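# Move three bean-filled cups from plank to table

## Task

Lift each of the three cups off the plank and set all of them upright on the table top, keeping the beans inside every cup.

## Robot and tools

Robot: two arms on fixed bases. left_arm carries a five-finger left hand, right_arm a five-finger right hand (a mirror pair). Base positions in the scene frame: left_arm (+0.017, +0.458, 0) m, right_arm (+0.032, -0.361, 0) m, both turned only slightly about z. Scene frame: origin at table-top height midway between the arms, +x out over the table, +z up, left_arm on the +y side. Image left/right is not arm left/right. Cameras: cam_high (fixed), cam_left_wrist and cam_right_wrist, each 672x504.

Frames: every pose, velocity and Hand target in a result is in that arm's own base frame. Fixed cameras and the table use the scene frame. Printed positions can be off by a few cm, more at long reach.

Hand point: a point 0.15 m out from the wrist flange along the fingers, 0.05 m in front of the palm. Its +z runs along straight fingers, +y out of the palm. +x crosses the palm, away from the thumb on the right hand but toward the thumb on the left. Straight fingers extend 0.06-0.07 m past the point and sit 0.06 m behind it along -y. A wrist bracket on the little-finger side can strike objects. With fingers level, the wrist may hang 0.11 m (palm down) to 0.23 m (palm up) below the point and reach the table first.

The 28-number row (all values in [-1, 1]) holds both arms, left first: left dx, dy, dz, rx, ry, rz, then left little, ring, middle, index, thumb_bend, thumb_turn, force_limit, speed; then the same 14 for the right arm. dx..rz are offsets, not poses: a displacement from the arm's Hand target at the start of the action or move, along that arm's base axes. 1.0 equals 0.6 m for dx/dy/dz and 180 degrees for rotation. rx, ry, rz form a single rotation vector turning about the Hand target position. All zeros for an arm re-commands its Hand target. Orientation is clipped to within 32 degrees of the measured one each step.

Hand values are absolute targets: fingers and thumb_bend -1 straight, +1 curled; thumb_turn -1 beside the palm, +1 opposite the fingers. force_limit maps -1..+1 to about 0..10 N at the fingertip (0..15 N for the two thumb motors). speed rises from almost nothing at -1 to full at +0.48 and stays full to +1. For gentle grasps close at speed -0.94 or lower. With thumb_turn at +1 the hand can enclose things 0.035-0.065 m thick, or a handle down to 0.025 m. Nothing in a row means 'leave unchanged': repeat the hand's last sent eight numbers (or, before any were sent this scene, its hand_measured six plus hand_force_limit and hand_speed). To squeeze harder, raise force_limit and send a more-closed target; to loosen, send a target more open than hand_measured.

Tools:
- execute_actions(actions, cameras): actions is a list of actions; each action is up to 15 rows, one per 1/30 s step, and a short action repeats its final row. Every row in an action is measured from that action's starting Hand target. An empty list returns camera images.
- move(target, speed, blend, stop_force, zero, blocking, cameras): target is one 28-number row, or up to 15 rows, all offsets measured from the same starting Hand targets. speed is the top path speed in m/s, 0.002 to 3.6 (default 0.25), turning at up to twice that in rad/s; one value or one per target. blend, in m, rounds corners in a list (0 = stop at each). stop_force, 3 to 120 N, ends an arm's path when its wrist sensor feels that much push against the motion; unreliable while the hand turns, and light loose objects may tip unnoticed. zero (default true) rezeroes before the move. blocking=false returns after about 0.5 s and cannot be combined with stop_force. Paths are straight lines, ignore obstacles, last 0.5 to 10 s.
- wait(seconds 0-10), stop() to brake a running move, zoom_image(camera, region [x0,y0,x1,y1] in pixels, at most 504 by 504), show_instructions(), zero_wrist_force(arm 'left_arm' or 'right_arm'), finished_scene(scene 1 or 2).

Results: end_effector_position (m), quat_wxyz, velocities, Hand target (the next offsets' origin), joint positions and torques, Wrist force/torque (plus the peak since last shown), hand_measured, hand_stopped_by (moving, target, force, stalled, fault), hand_load_n (positive = finger pushed open; near 0 after a lost grip). A move adds a 'move:' line: done, off_target, moving, held or fault, and limits=paced (pose clipped) or limits=held (steps withheld). done does not prove nothing was touched. The hand often rests short of Hand target; send the gap as an offset.

Safety: torque limits 122/122/118 N m (shoulders, elbow) and about 22-23 N m (wrists); net force near 150 N, or a joint at its limit, freezes that arm for 10 s. Overheated motors (MOTOR HOT at 70 °C, brakes at 85 °C) stop an arm for 30-60 s; avoid long stretched holds or pushing toward unreachable poses. Arms are stiff: never command far past a firm contact; approach slowly. Keep the arms from pressing or gripping each other. Avoid passing near an arm's own base. Do not drop cups, spill beans, release moving cups, or let anything leave the table; objects may get nudged occasionally. Check images before ending each scene with finished_scene.

Each tool is called after ">>>" as name(argument=value, ...), one argument or row to a line, values as JSON.

Reference images:

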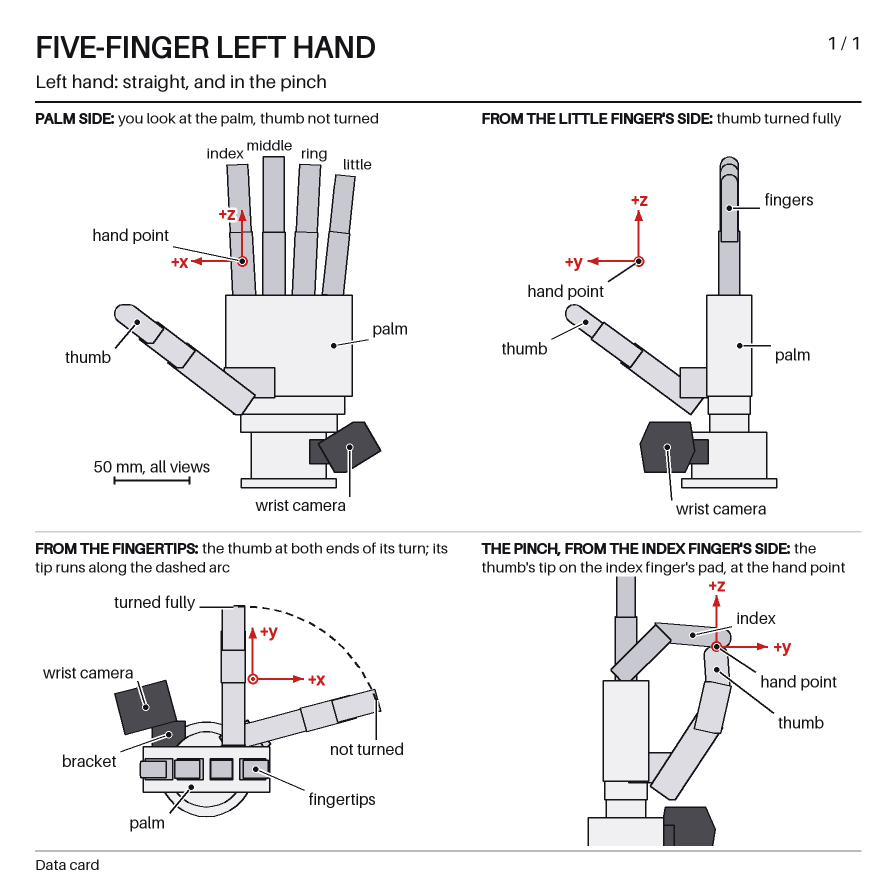

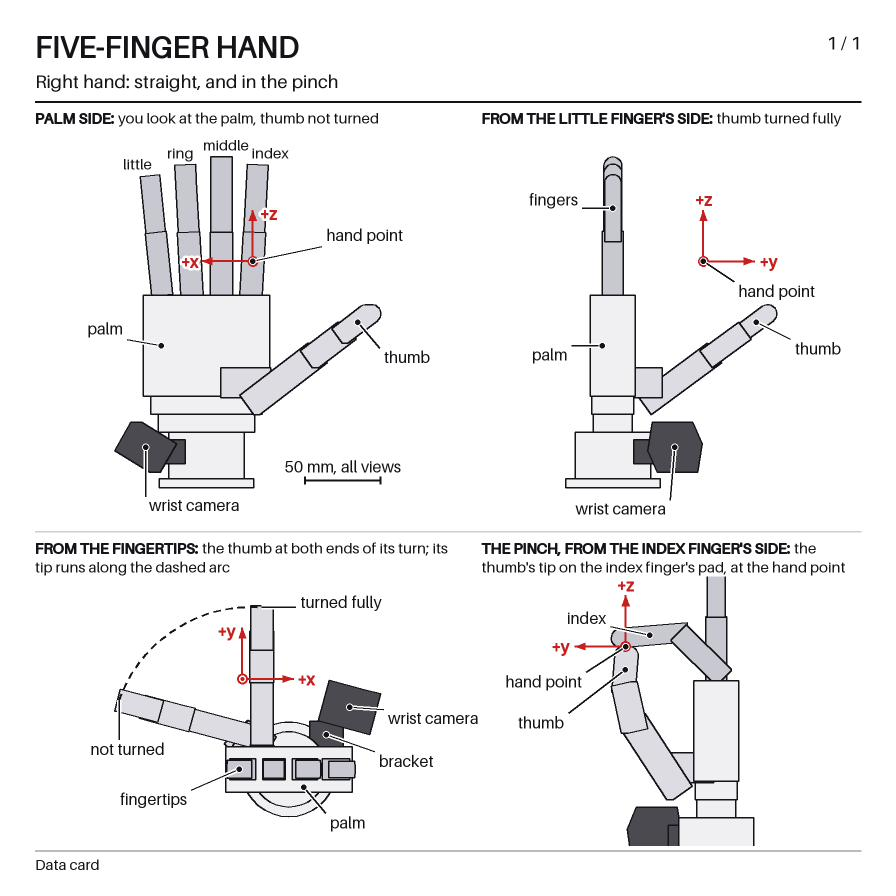

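## Session

>>> execute_actions(
  actions=[],
)

Scene clock: 0.00 s.
left_arm: end_effector_position=(+0.6842, -0.0797, +0.2367) hand_measured=(-1.000, -1.000, -1.000, -1.000, -1.000, -1.000) hand_load_n=(+0.0, +0.0, +0.0, +0.0, +0.0, +0.0) hand_stopped_by=(target, target, target, target, target, target) hand_force_limit=0.00 hand_speed=-0.80 end_effector_quat_wxyz=(+0.243, +0.823, -0.169, +0.484) | right_arm: end_effector_position=(+0.7391, +0.0304, +0.3791) hand_measured=(-1.000, -1.000, -1.000, -1.000, -1.000, -1.000) hand_load_n=(+0.0, +0.0, +0.0, +0.0, +0.0, +0.0) hand_stopped_by=(target, target, target, target, target, target) hand_force_limit=0.00 hand_speed=-0.80 end_effector_quat_wxyz=(+0.339, +0.813, +0.347, +0.321)
Joint positions: left_arm=[3.606 -2.139 -1.406 2.727 -0.601 2.029] | right_arm=[0.064 -1.011 0.911 0.754 1.956 0.635]
Joint velocities: within noise
Joint torques (N m): no reading
Wrist force (N): no reading
Wrist torque (N m): no reading
Wrist force, peak (N): no reading
Hand target: left_arm +0.6842, -0.0797, +0.2367; +0.243, +0.823, -0.169, +0.484 | right_arm +0.7391, +0.0304, +0.3791; +0.339, +0.813, +0.347, +0.321

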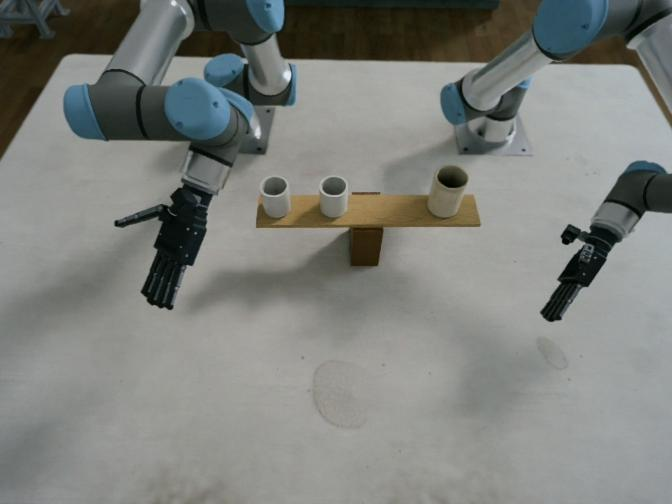

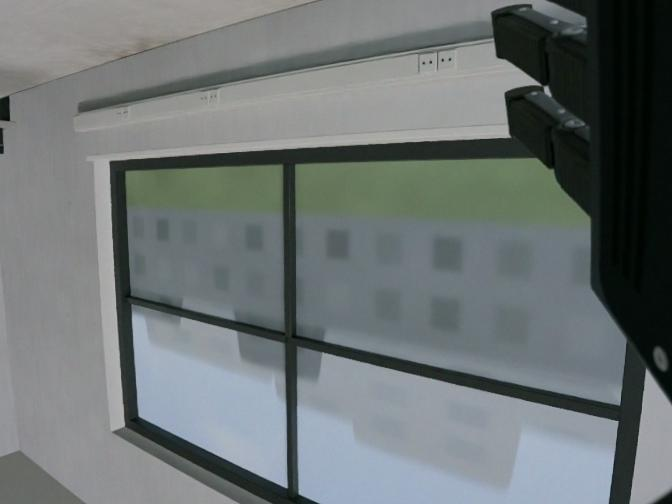

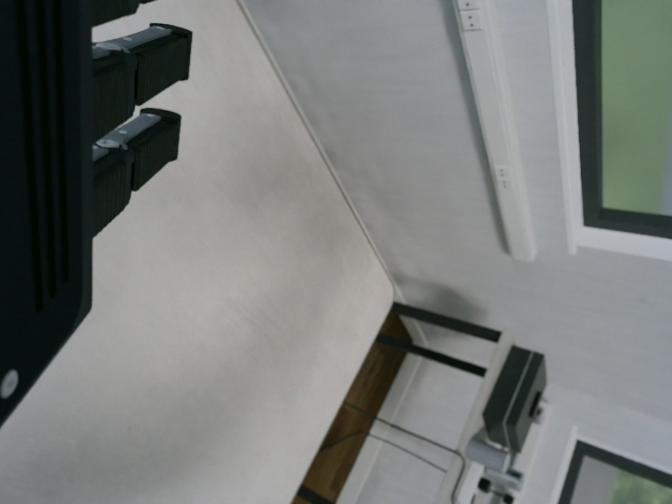

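>>> zoom_image(
  camera="cam_high",
  region=[230, 140, 500, 300],
)

>>> zoom_image(
  camera="cam_high",
  region=[240, 160, 380, 280],
)

>>> zoom_image(
  camera="cam_high",
  region=[370, 140, 510, 260],
)

>>> zoom_image(
  camera="cam_high",
  region=[0, 0, 504, 504],
)

Scaled by 1.867 from the camera's 672x504 image, which has a finer 960x720 frame.

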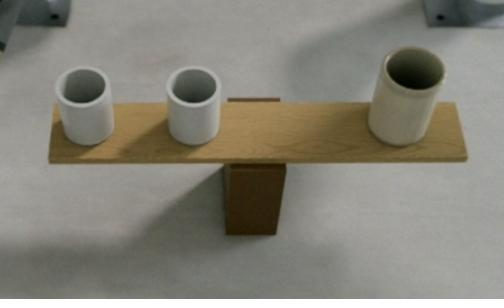

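Scaled by 3.600 from the camera's 672x504 image, which has a finer 960x720 frame.

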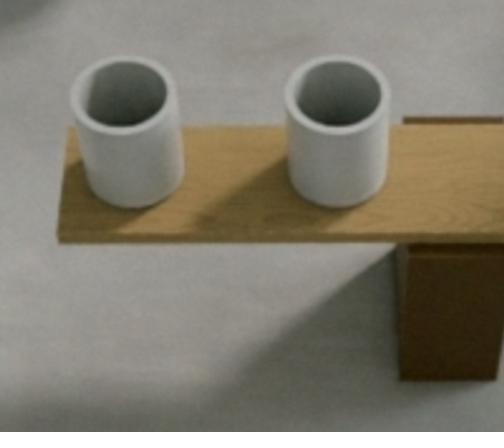

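Scaled by 3.600 from the camera's 672x504 image, which has a finer 960x720 frame.

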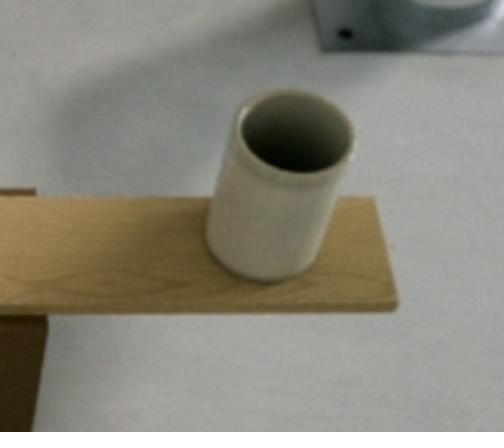

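Scaled by 1.000.

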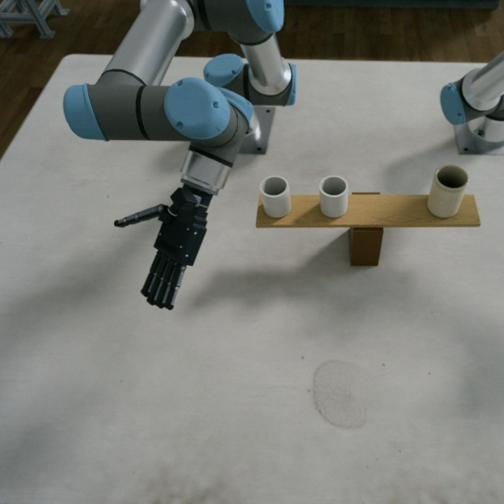

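>>> zoom_image(
  camera="cam_high",
  region=[420, 60, 560, 180],
)

>>> zoom_image(
  camera="cam_high",
  region=[190, 60, 330, 180],
)

>>> zoom_image(
  camera="cam_high",
  region=[500, 150, 672, 340],
)

>>> zoom_image(
  camera="cam_high",
  region=[80, 140, 260, 330],
)

Scaled by 3.600 from the camera's 672x504 image, which has a finer 960x720 frame.

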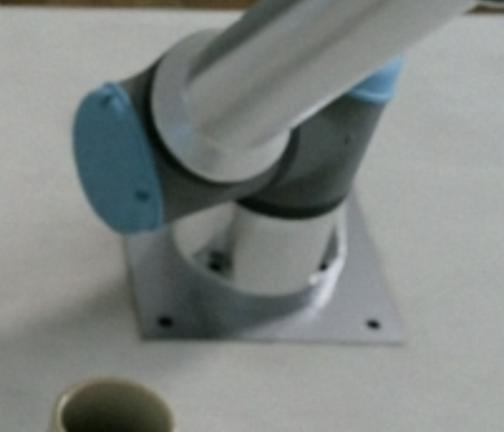

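Scaled by 3.600 from the camera's 672x504 image, which has a finer 960x720 frame.

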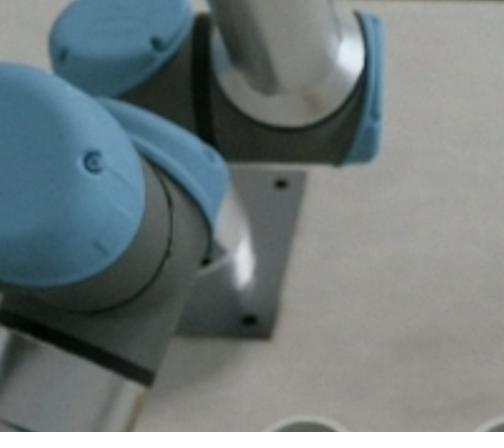

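Scaled by 2.653 from the camera's 672x504 image, which has a finer 960x720 frame.

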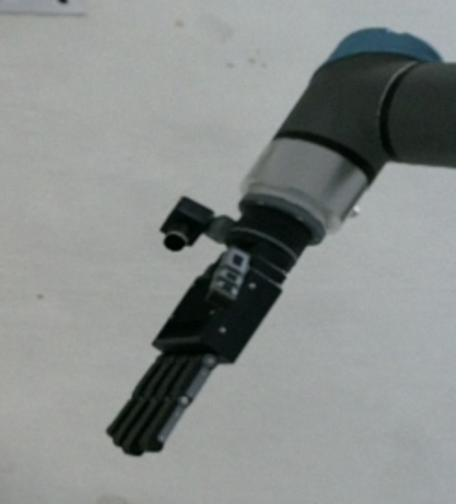

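Scaled by 2.653 from the camera's 672x504 image, which has a finer 960x720 frame.

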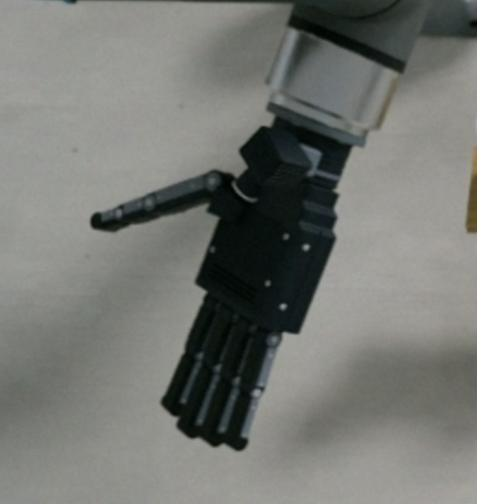

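>>> move(
  target=[
    [-0.4733, -0.1338, 0.2722, -0.6864, 0.5393, 0.2682, -1, -1, -1, -1, -1, 1, 0.0, -0.3, -0.4818, -0.0507, 0.0, 0.3382, -0.1636, 0.0068, -1, -1, -1, -1, -1, 1, 0.0, -0.3],
  ],
  speed=0.3,
  cameras=["all"],
)

Scene clock: 132.07 s.
left_arm: end_effector_position=(+0.4002, -0.1599, +0.4001) hand_measured=(-1.000, -1.000, -1.000, -1.000, -1.000, +1.000) hand_load_n=(+0.0, +0.0, +0.0, +0.0, +0.0, +0.5) hand_stopped_by=(target, target, target, target, target, target) hand_force_limit=0.00 hand_speed=-0.30 end_effector_quat_wxyz=(+0.604, +0.263, +0.719, -0.220) | right_arm: end_effector_position=(+0.4501, +0.0000, +0.3791) hand_measured=(-1.000, -1.000, -1.000, -1.000, -1.000, +1.000) hand_load_n=(+0.0, +0.0, +0.0, +0.0, +0.0, +0.0) hand_stopped_by=(target, target, target, target, target, target) hand_force_limit=0.00 hand_speed=-0.30 end_effector_quat_wxyz=(-0.045, +0.764, +0.054, +0.641)
Joint positions: left_arm=[3.672 -1.034 -2.02 2.569 -0.382 -1.114] | right_arm=[-0.583 -2.098 2.047 0.282 0.861 1.418]
Joint torques (N m): left_arm=[-12.04 4.64 7.62 1.14 -0.63 -1.2] | right_arm=[-5.9 -8.57 -6.42 1.07 -2.6 1.98]
Wrist force (N): left_arm=[-2.4 -3.0 3.3] | right_arm=[-0.9 -1.3 -0.5]
Wrist torque (N m): left_arm=[-0.82 0.60 -0.10] | right_arm=[-0.28 0.01 -0.20]
Wrist force, peak (N): left_arm=[-3.3 -4.5 2.7] | right_arm=[-1.0 -1.7 0.1]
Hand target: left_arm +0.4002, -0.1600, +0.4001; +0.604, +0.263, +0.719, -0.220 | right_arm +0.4501, +0.0000, +0.3791; -0.045, +0.764, +0.054, +0.641
Off the commanded pose: left_arm 0.000 m, 0 deg | right_arm 0.000 m, 0 deg.
move: done

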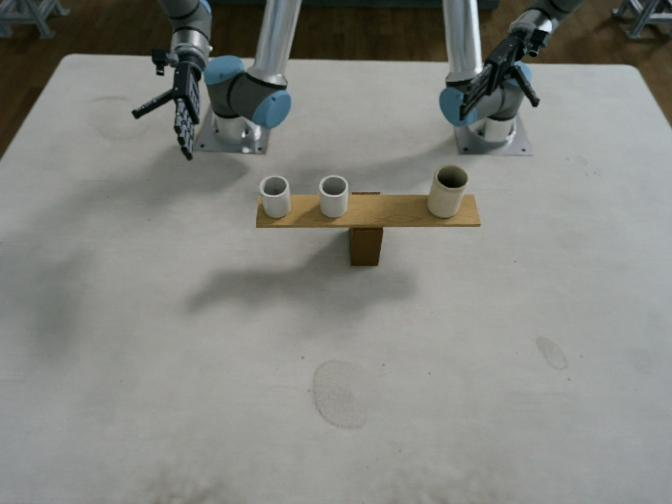

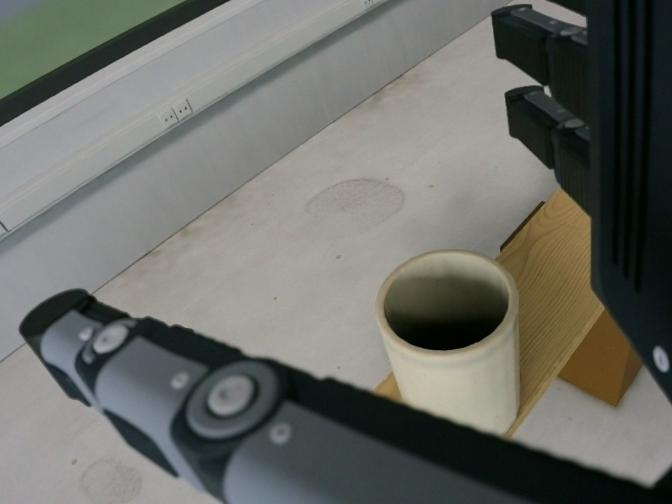

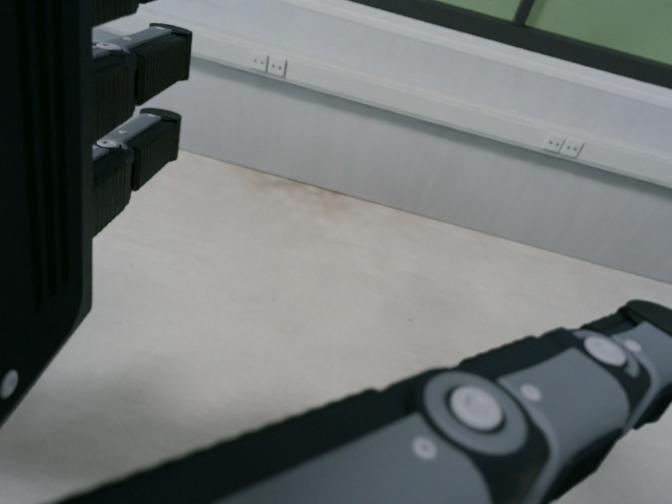

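>>> zoom_image(
  camera="cam_high",
  region=[430, 20, 580, 140],
)

>>> zoom_image(
  camera="cam_high",
  region=[120, 30, 270, 170],
)

>>> zoom_image(
  camera="cam_left_wrist",
  region=[330, 200, 672, 470],
)

Scaled by 3.360 from the camera's 672x504 image, which has a finer 960x720 frame.

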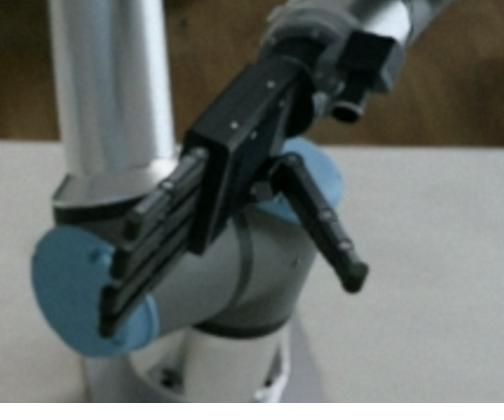

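Scaled by 3.360 from the camera's 672x504 image, which has a finer 960x720 frame.

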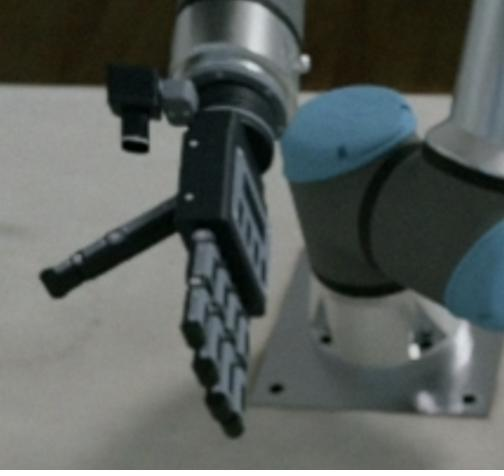

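Scaled by 1.474 from the camera's 672x504 image, which has a finer 960x720 frame.

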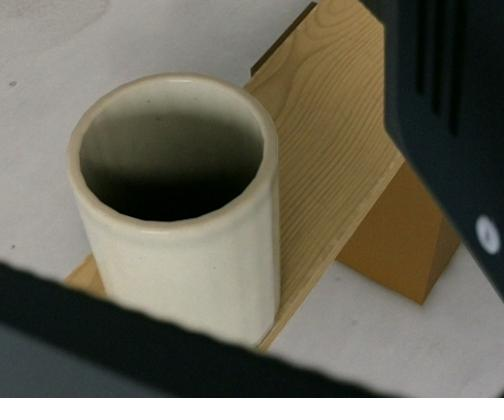

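>>> move(
  target=[
    [-0.0237, 0.015, -0.2502, 0, 0, 0, -1, -1, -1, -1, -1, 1, 0.0, -0.3, 0, 0, 0, 0, 0, 0, -1, -1, -1, -1, -1, 1, 0.0, -0.3],
  ],
  speed=0.15,
  cameras=["all"],
)

Scene clock: 153.80 s.
left_arm: end_effector_position=(+0.3860, -0.1510, +0.2500) hand_measured=(-1.000, -1.000, -1.000, -1.000, -1.000, +1.000) hand_load_n=(+0.0, +0.0, +0.0, +0.0, +0.0, +0.5) hand_stopped_by=(target, target, target, target, target, target) hand_force_limit=0.00 hand_speed=-0.30 end_effector_quat_wxyz=(+0.604, +0.263, +0.719, -0.220) end_effector_velocity=(-0.001, -0.001, -0.001) end_effector_angular_velocity=(-0.002, +0.003, -0.001) | right_arm: end_effector_position=(+0.4501, +0.0000, +0.3791) hand_measured=(-1.000, -1.000, -1.000, -1.000, -1.000, +1.000) hand_load_n=(+0.0, +0.0, +0.0, +0.0, +0.0, +0.0) hand_stopped_by=(target, target, target, target, target, target) hand_force_limit=0.00 hand_speed=-0.30 end_effector_quat_wxyz=(-0.045, +0.764, +0.054, +0.641)
Joint positions: left_arm=[3.806 -1.081 -2.421 2.793 -0.27 -0.878] | right_arm=[-0.583 -2.098 2.047 0.282 0.861 1.418]
Joint velocities: left_arm=[0 -0.001 -0.001 -0.005 0.001 0.004] | right_arm=[within noise]
Joint torques (N m): left_arm=[11.97 -9.92 5.66 -2.69 2.39 1.4] | right_arm=[-5.64 -7.45 -6.47 1.09 -2.67 0.16]
Wrist force (N): left_arm=[-3.1 -3.2 2.8] | right_arm=[-0.8 -1.2 -0.5]
Wrist torque (N m): left_arm=[-0.79 0.69 -0.29] | right_arm=[-0.27 0.01 -0.20]
Wrist force, peak (N): left_arm=[-3.0 -3.7 3.6] | right_arm=[-1.0 -1.7 -0.2]
Hand target: left_arm +0.3860, -0.1510, +0.2499; +0.604, +0.263, +0.719, -0.220 | right_arm +0.4501, +0.0000, +0.3791; -0.045, +0.764, +0.054, +0.641
Off the commanded pose: left_arm 0.000 m, 0 deg | right_arm 0.000 m, 0 deg.
move: done

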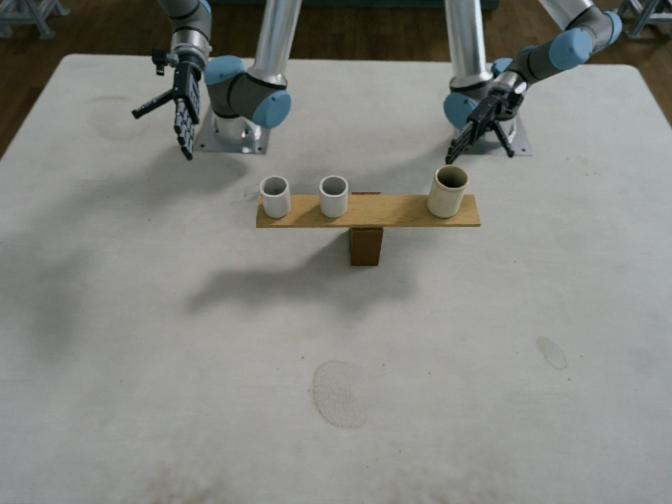

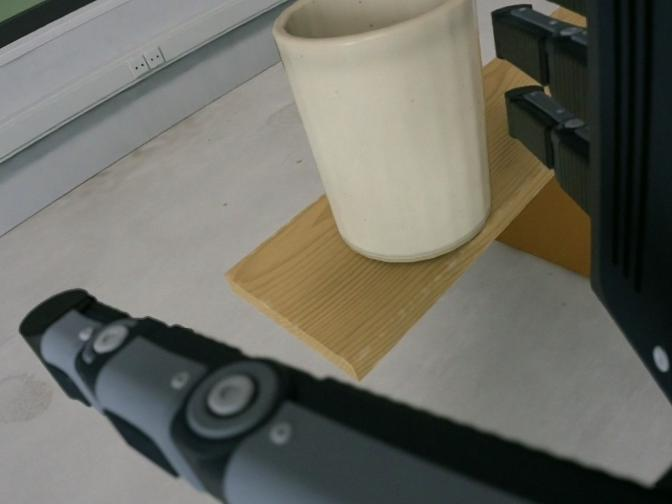

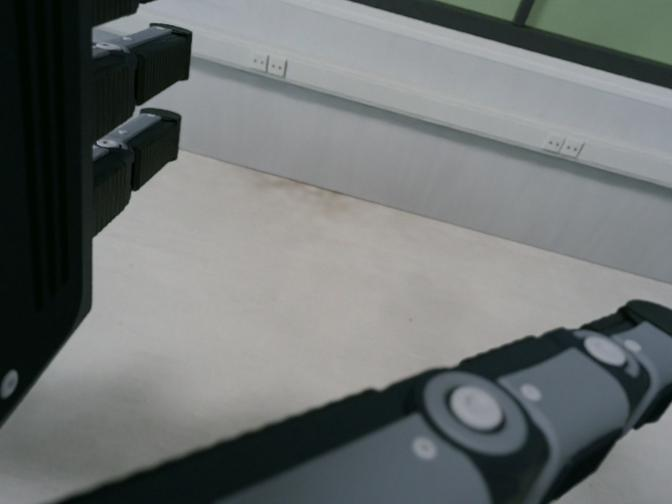

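>>> zoom_image(
  camera="cam_high",
  region=[420, 60, 540, 230],
)

Scaled by 2.965 from the camera's 672x504 image, which has a finer 960x720 frame.

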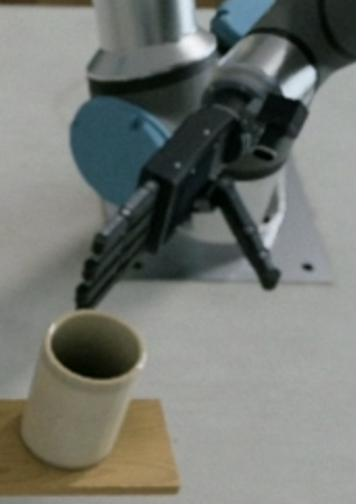

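>>> move(
  target=[
    [-0.0085, -0.0101, -0.0583, 0, 0, 0, -1, -1, -1, -1, -1, 1, 0.0, -0.3, 0, 0, 0, 0, 0, 0, -1, -1, -1, -1, -1, 1, 0.0, -0.3],
    [0.0617, -0.0690, -0.0583, 0, 0, 0, -1, -1, -1, -1, -1, 1, 0.0, -0.3, 0, 0, 0, 0, 0, 0, -1, -1, -1, -1, -1, 1, 0.0, -0.3],
  ],
  speed=0.08,
  stop_force=5,
  cameras=["all"],
)

>>> zoom_image(
  camera="cam_high",
  region=[400, 90, 540, 230],
)

Scene clock: 178.17 s.
left_arm: end_effector_position=(+0.4230, -0.1924, +0.2150) hand_measured=(-1.000, -1.000, -1.000, -1.000, -1.000, +1.000) hand_load_n=(+0.0, +0.0, -0.5, +0.0, +0.0, +0.0) hand_stopped_by=(target, target, target, target, target, target) hand_force_limit=0.00 hand_speed=-0.30 end_effector_quat_wxyz=(+0.604, +0.263, +0.719, -0.220) | right_arm: end_effector_position=(+0.4501, +0.0000, +0.3791) hand_measured=(-1.000, -1.000, -1.000, -1.000, -1.000, +1.000) hand_load_n=(+0.0, +0.0, +0.0, +0.0, +0.0, +0.0) hand_stopped_by=(target, target, target, target, target, target) hand_force_limit=0.00 hand_speed=-0.30 end_effector_quat_wxyz=(-0.045, +0.764, +0.054, +0.641)
Joint positions: left_arm=[3.41 -1.209 -2.398 3.306 -0.624 -1.322] | right_arm=[-0.583 -2.098 2.047 0.282 0.861 1.418]
Joint torques (N m): left_arm=[-11.79 -5.31 28.61 2 -1.13 -1.32] | right_arm=[-6.39 -7.28 -5.89 1.14 -2.7 -1.21]
Wrist force (N): left_arm=[-2.8 -3.2 3.0] | right_arm=[-0.9 -1.5 -0.5]
Wrist torque (N m): left_arm=[-0.79 0.71 -0.13] | right_arm=[-0.31 0.01 -0.21]
Wrist force, peak (N): left_arm=[-3.2 -3.2 3.2] | right_arm=[-1.0 -1.5 -0.2]
Hand target: left_arm +0.4230, -0.1924, +0.2150; +0.604, +0.263, +0.719, -0.220 | right_arm +0.4501, +0.0000, +0.3791; -0.045, +0.764, +0.054, +0.641
Off the commanded pose: left_arm 0.000 m, 0 deg | right_arm 0.000 m, 0 deg.
move: done

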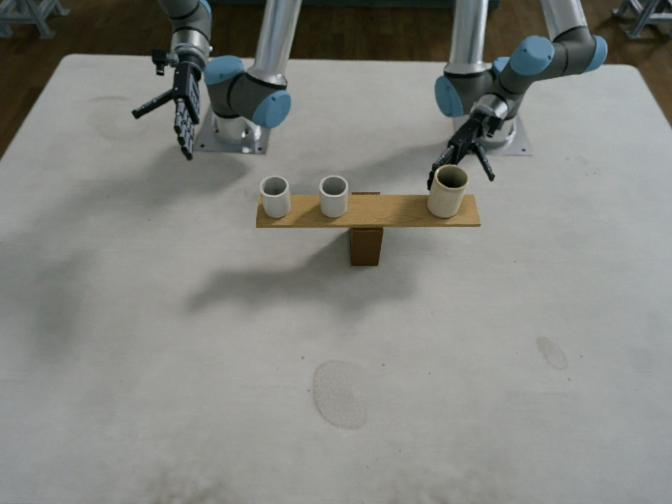

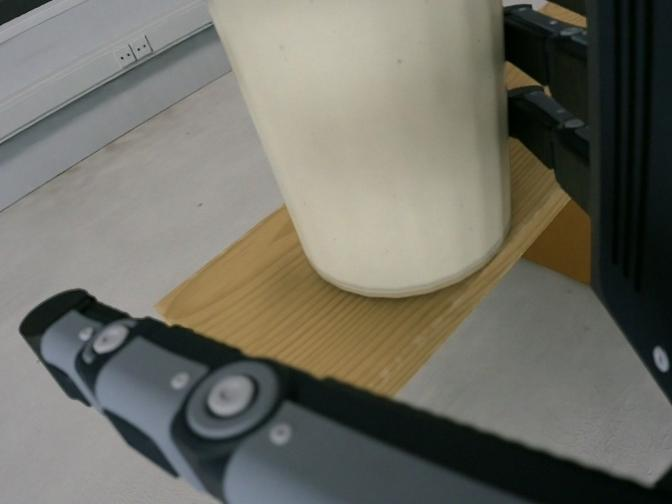

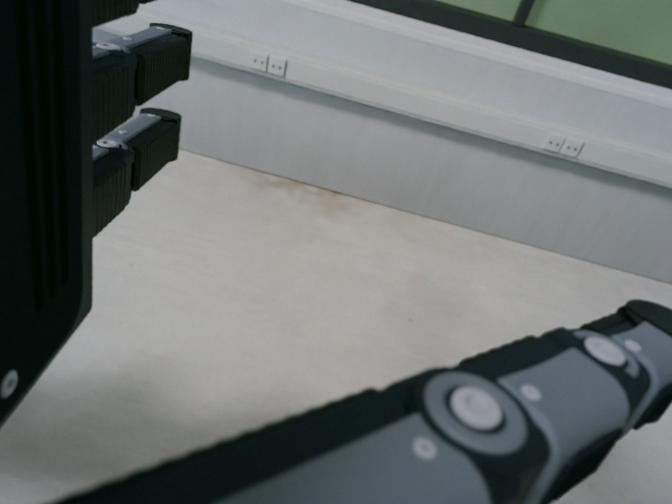

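Scaled by 3.600 from the camera's 672x504 image, which has a finer 960x720 frame.

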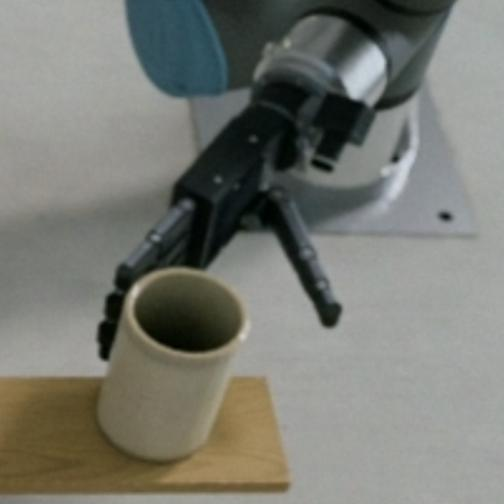

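>>> move(
  target=[0.0511, -0.0429, 0, 0, 0, 0, -1, -1, -1, -1, -1, 1, 0.0, -0.3, 0, 0, 0, 0, 0, 0, -1, -1, -1, -1, -1, 1, 0.0, -0.3],
  speed=0.05,
  stop_force=4,
  cameras=["cam_high", "cam_left_wrist"],
)

>>> zoom_image(
  camera="cam_high",
  region=[400, 90, 540, 230],
)

Scene clock: 182.60 s.
left_arm: end_effector_position=(+0.4537, -0.2181, +0.2150) hand_measured=(-1.000, -1.000, -1.000, -1.000, -1.000, +1.000) hand_load_n=(+0.0, +0.0, +0.0, +0.0, +0.0, +0.5) hand_stopped_by=(target, target, target, target, target, target) hand_force_limit=0.00 hand_speed=-0.30 end_effector_quat_wxyz=(+0.604, +0.263, +0.719, -0.220) | right_arm: end_effector_position=(+0.4501, +0.0000, +0.3791) hand_measured=(-1.000, -1.000, -1.000, -1.000, -1.000, +1.000) hand_load_n=(+0.0, +0.0, +0.0, +0.0, +0.0, +0.5) hand_stopped_by=(target, target, target, target, target, target) hand_force_limit=0.00 hand_speed=-0.30 end_effector_quat_wxyz=(-0.045, +0.764, +0.054, +0.641)
Joint positions: left_arm=[3.25 -1.33 -2.317 3.397 -0.779 -1.389] | right_arm=[-0.583 -2.098 2.047 0.282 0.861 1.418]
Joint torques (N m): left_arm=[-11.91 -0.85 29.89 2.34 -1.31 -1.25] | right_arm=[-6.71 -7.43 -7.45 1.1 -2.82 -1.16]
Wrist force (N): left_arm=[-2.5 -3.6 2.8] | right_arm=[-0.7 -1.2 -0.4]
Wrist torque (N m): left_arm=[-0.77 0.67 -0.06] | right_arm=[-0.28 -0.02 -0.19]
Wrist force, peak (N): left_arm=[-2.7 -3.5 3.1] | right_arm=[-0.8 -1.6 -0.5]
Hand target: left_arm +0.4537, -0.2181, +0.2150; +0.604, +0.263, +0.719, -0.220 | right_arm +0.4501, +0.0000, +0.3791; -0.045, +0.764, +0.054, +0.641
Off the commanded pose: left_arm 0.000 m, 0 deg | right_arm 0.000 m, 0 deg.
move: done
Images, in order (width x height): cam_high 672x504, cam_left_wrist 672x504.

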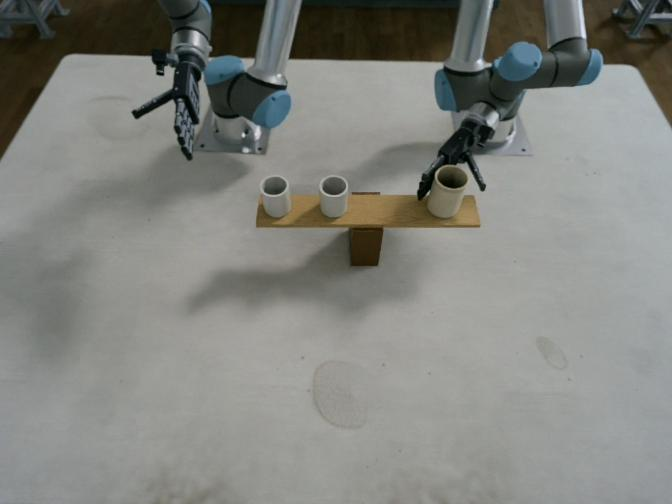

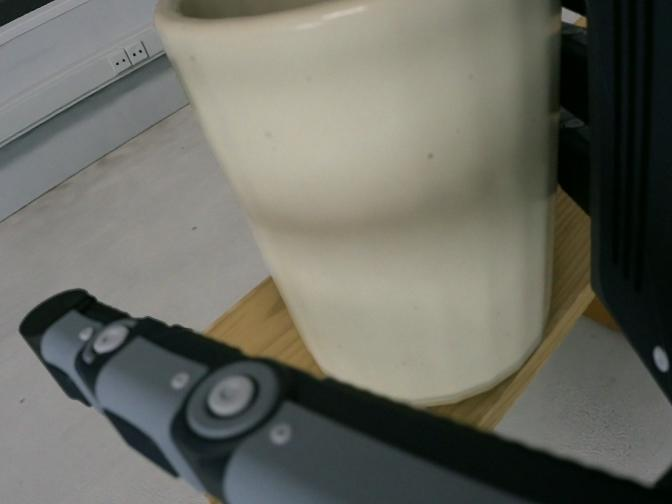

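Scaled by 3.600 from the camera's 672x504 image, which has a finer 960x720 frame.

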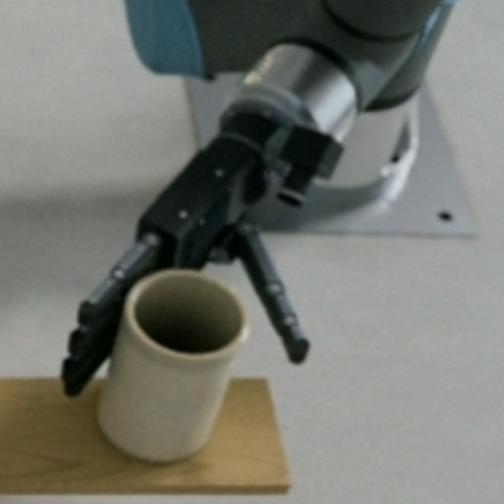

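>>> move(
  target=[0.0357, -0.0300, 0, 0, 0, 0, -1, -1, -1, -1, -1, 1, 0.0, -0.3, 0, 0, 0, 0, 0, 0, -1, -1, -1, -1, -1, 1, 0.0, -0.3],
  speed=0.04,
  stop_force=4,
  cameras=["cam_high", "cam_left_wrist"],
)

>>> zoom_image(
  camera="cam_high",
  region=[400, 90, 540, 230],
)

Scene clock: 186.77 s.
left_arm: end_effector_position=(+0.4751, -0.2361, +0.2150) hand_measured=(-1.000, -1.000, -1.000, -1.000, -1.000, +1.000) hand_load_n=(+0.0, +0.0, +0.0, +0.0, +0.0, +0.5) hand_stopped_by=(target, target, target, target, target, target) hand_force_limit=0.00 hand_speed=-0.30 end_effector_quat_wxyz=(+0.604, +0.263, +0.719, -0.220) | right_arm: end_effector_position=(+0.4501, +0.0000, +0.3791) hand_measured=(-1.000, -1.000, -1.000, -1.000, -1.000, +1.000) hand_load_n=(+0.0, +0.0, +0.0, +0.0, -0.5, +0.0) hand_stopped_by=(target, target, target, target, target, target) hand_force_limit=0.00 hand_speed=-0.30 end_effector_quat_wxyz=(-0.045, +0.764, +0.054, +0.641)
Joint positions: left_arm=[3.167 -1.41 -2.256 3.434 -0.86 -1.416] | right_arm=[-0.583 -2.098 2.047 0.282 0.861 1.418]
Joint torques (N m): left_arm=[-11.26 2.16 29.41 2.53 -1.36 -1.26] | right_arm=[-5.45 -8.02 -7.89 1.04 -2.68 -1.15]
Wrist force (N): left_arm=[-2.2 -3.6 3.1] | right_arm=[-1.0 -1.5 -0.3]
Wrist torque (N m): left_arm=[-0.79 0.71 -0.11] | right_arm=[-0.32 0.01 -0.21]
Wrist force, peak (N): left_arm=[-2.5 -3.8 3.1] | right_arm=[-1.1 -1.7 -0.4]
Hand target: left_arm +0.4751, -0.2361, +0.2150; +0.604, +0.263, +0.719, -0.220 | right_arm +0.4501, +0.0000, +0.3791; -0.045, +0.764, +0.054, +0.641
Off the commanded pose: left_arm 0.000 m, 0 deg | right_arm 0.000 m, 0 deg.
move: done
Images, in order (width x height): cam_high 672x504, cam_left_wrist 672x504.

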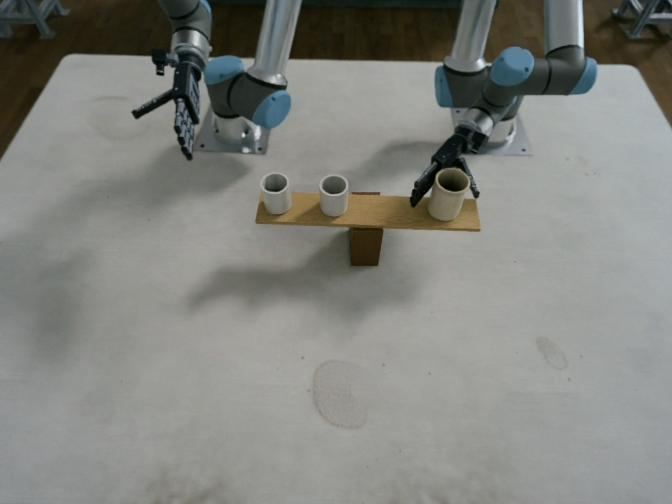

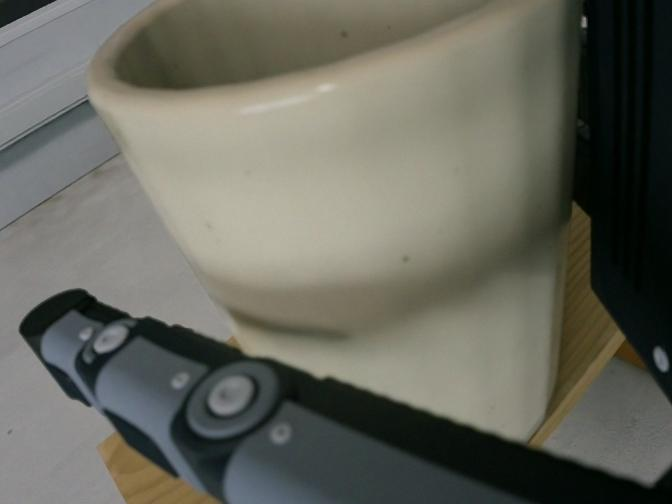

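Scaled by 3.600 from the camera's 672x504 image, which has a finer 960x720 frame.

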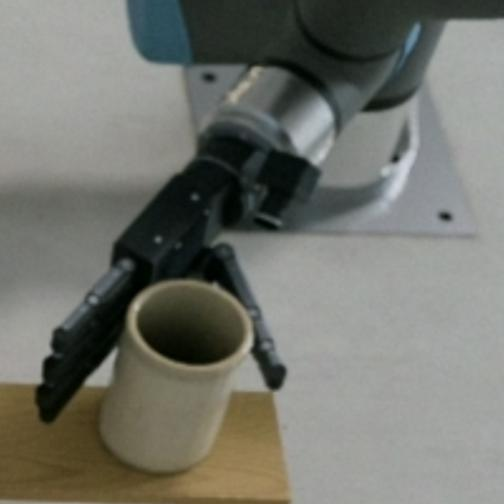

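>>> zoom_image(
  camera="cam_high",
  region=[240, 150, 500, 280],
)

>>> zoom_image(
  camera="cam_left_wrist",
  region=[168, 126, 672, 504],
)

Scaled by 1.938 from the camera's 672x504 image, which has a finer 960x720 frame.

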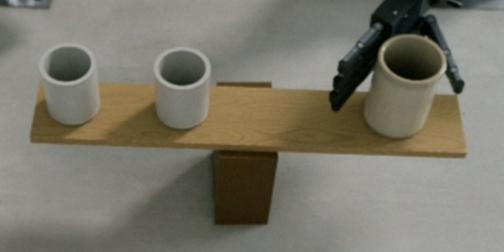

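Scaled by 1.000.

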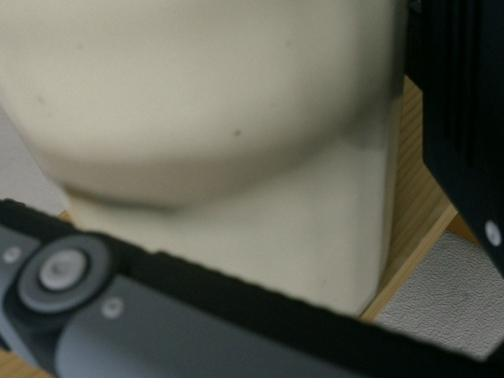

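>>> move(
  target=[0, 0, -0.0167, 0, 0, 0, -1, -1, -1, -1, -1, 1, 0.0, -0.3, 0, 0, 0, 0, 0, 0, -1, -1, -1, -1, -1, 1, 0.0, -0.3],
  speed=0.03,
  stop_force=4,
)

>>> execute_actions(
  actions=[
    [[0, 0, 0, 0, 0, 0, -1, 0.1, 0.1, 0.1, 0.1, 1, -0.8, -0.92, 0, 0, 0, 0, 0, 0, -1, -1, -1, -1, -1, 1, 0.0, -0.3]],
  ],
)

>>> wait(
  seconds=3,
  cameras=["cam_high", "cam_left_wrist"],
)

Scene clock: 209.63 s.
left_arm: end_effector_position=(+0.4751, -0.2361, +0.2049) hand_measured=(-1.000, -1.000, -1.000, -1.000, -1.000, +1.000) hand_load_n=(+0.0, +0.0, +0.0, +0.0, +0.0, +0.0) hand_stopped_by=(target, target, target, target, target, target) hand_force_limit=0.00 hand_speed=-0.30 end_effector_quat_wxyz=(+0.604, +0.263, +0.719, -0.220) | right_arm: end_effector_position=(+0.4501, +0.0000, +0.3791) hand_measured=(-1.000, -1.000, -1.000, -1.000, -1.000, +1.000) hand_load_n=(+0.0, +0.0, +0.0, +0.0, +0.0, +0.0) hand_stopped_by=(target, target, target, target, target, target) hand_force_limit=0.00 hand_speed=-0.30 end_effector_quat_wxyz=(-0.045, +0.764, +0.054, +0.641)
Joint positions: left_arm=[3.167 -1.426 -2.273 3.467 -0.86 -1.416] | right_arm=[-0.583 -2.098 2.047 0.282 0.861 1.418]
Joint torques (N m): left_arm=[-7.31 1.96 5.62 2.55 -0.2 -1.25] | right_arm=[-5.46 -7.24 -7.37 1.02 -2.74 -1.14]
Wrist force (N): left_arm=[-2.9 -3.7 3.0] | right_arm=[-0.6 -1.4 -0.4]
Wrist torque (N m): left_arm=[-0.80 0.75 -0.10] | right_arm=[-0.31 -0.03 -0.19]
Wrist force, peak (N): left_arm=[-2.8 -4.0 3.1] | right_arm=[-0.9 -1.5 -0.5]
Hand target: left_arm +0.4751, -0.2361, +0.2049; +0.604, +0.263, +0.719, -0.220 | right_arm +0.4501, +0.0000, +0.3791; -0.045, +0.764, +0.054, +0.641
Off the commanded pose: left_arm 0.000 m, 0 deg | right_arm 0.000 m, 0 deg.
move: done

Scene clock: 212.80 s.
left_arm: end_effector_position=(+0.4751, -0.2361, +0.2049) hand_measured=(-1.000, -0.350, -0.432, -0.508, -0.744, +1.000) hand_load_n=(+0.0, +1.0, +1.5, +1.0, +3.0, +0.5) hand_stopped_by=(target, force, force, force, force, target) hand_force_limit=-0.80 hand_speed=-0.92 end_effector_quat_wxyz=(+0.604, +0.263, +0.719, -0.220) | right_arm: end_effector_position=(+0.4501, +0.0000, +0.3791) hand_measured=(-1.000, -1.000, -1.000, -1.000, -1.000, +1.000) hand_load_n=(+0.0, +0.0, +0.0, +0.0, +0.0, +0.0) hand_stopped_by=(target, target, target, target, target, target) hand_force_limit=0.00 hand_speed=-0.30 end_effector_quat_wxyz=(-0.045, +0.764, +0.054, +0.641)
Joint positions: left_arm=[3.167 -1.426 -2.273 3.467 -0.86 -1.416] | right_arm=[-0.583 -2.098 2.047 0.282 0.861 1.418]
Joint torques (N m): left_arm=[-6 4.08 6.33 2.27 -0.06 -0.68] | right_arm=[-5.23 -7.92 -7.54 1.03 -2.52 -1.21]
Wrist force (N): left_arm=[-1.5 -3.6 3.8] | right_arm=[-0.9 -1.4 -0.3]
Wrist torque (N m): left_arm=[-0.80 0.74 -0.10] | right_arm=[-0.31 0.01 -0.20]
Wrist force, peak (N): left_arm=[-2.3 -4.1 4.1] | right_arm=[-1.0 -1.4 -0.4]
Hand target: left_arm +0.4751, -0.2361, +0.2049; +0.604, +0.263, +0.719, -0.220 | right_arm +0.4501, +0.0000, +0.3791; -0.045, +0.764, +0.054, +0.641
Off the commanded pose: left_arm 0.000 m, 0 deg | right_arm 0.000 m, 0 deg.
Step readings (end_effector_position of left_arm | right_arm):
0: (+0.4751, -0.2361, +0.2049) | (+0.4501, +0.0000, +0.3791)
1: (+0.4751, -0.2361, +0.2049) | (+0.4501, +0.0000, +0.3791)
2: (+0.4751, -0.2361, +0.2049) | (+0.4501, +0.0000, +0.3791)
4: (+0.4751, -0.2361, +0.2049) | (+0.4501, +0.0000, +0.3791)
8: (+0.4751, -0.2361, +0.2049) | (+0.4501, +0.0000, +0.3791)
15: (+0.4751, -0.2361, +0.2049) | (+0.4501, +0.0000, +0.3791)

Scene clock: 215.80 s.
left_arm: end_effector_position=(+0.4751, -0.2361, +0.2049) hand_measured=(-1.000, -0.350, -0.432, -0.508, -0.744, +1.000) hand_load_n=(+0.0, +1.0, +1.5, +1.0, +3.0, +1.0) hand_stopped_by=(target, force, force, force, force, target) hand_force_limit=-0.80 hand_speed=-0.92 end_effector_quat_wxyz=(+0.604, +0.263, +0.719, -0.220) | right_arm: end_effector_position=(+0.4501, +0.0000, +0.3791) hand_measured=(-1.000, -1.000, -1.000, -1.000, -1.000, +1.000) hand_load_n=(-0.5, +0.0, +0.0, +0.0, +0.0, +0.0) hand_stopped_by=(target, target, target, target, target, target) hand_force_limit=0.00 hand_speed=-0.30 end_effector_quat_wxyz=(-0.045, +0.764, +0.054, +0.641)
Joint positions: left_arm=[3.167 -1.426 -2.273 3.467 -0.86 -1.416] | right_arm=[-0.583 -2.098 2.047 0.282 0.861 1.418]
Joint torques (N m): left_arm=[-5.03 7.75 7.46 2.15 -0.3 0.43] | right_arm=[-5.7 -7.36 -7.19 0.95 -2.6 -1.18]
Wrist force (N): left_arm=[-1.6 -3.6 3.8] | right_arm=[-0.9 -1.3 -0.3]
Wrist torque (N m): left_arm=[-0.80 0.74 -0.10] | right_arm=[-0.30 0.00 -0.20]
Wrist force, peak (N): left_arm=[-2.1 -3.7 4.0] | right_arm=[-1.0 -1.4 -0.5]
Hand target: left_arm +0.4751, -0.2361, +0.2049; +0.604, +0.263, +0.719, -0.220 | right_arm +0.4501, +0.0000, +0.3791; -0.045, +0.764, +0.054, +0.641
Off the commanded pose: left_arm 0.000 m, 0 deg | right_arm 0.000 m, 0 deg.
wait: 3.00 s; at rest by 0.17 s
Images, in order (width x height): cam_high 672x504, cam_left_wrist 672x504.

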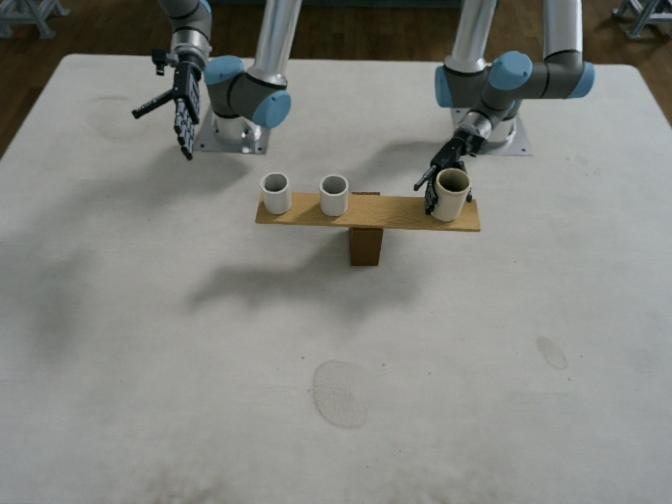

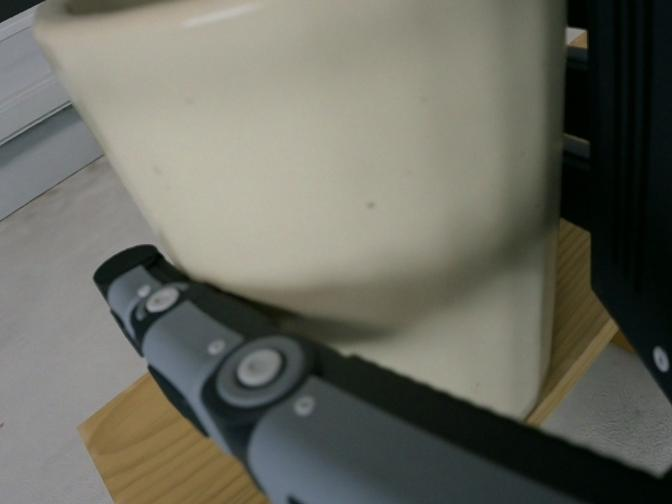

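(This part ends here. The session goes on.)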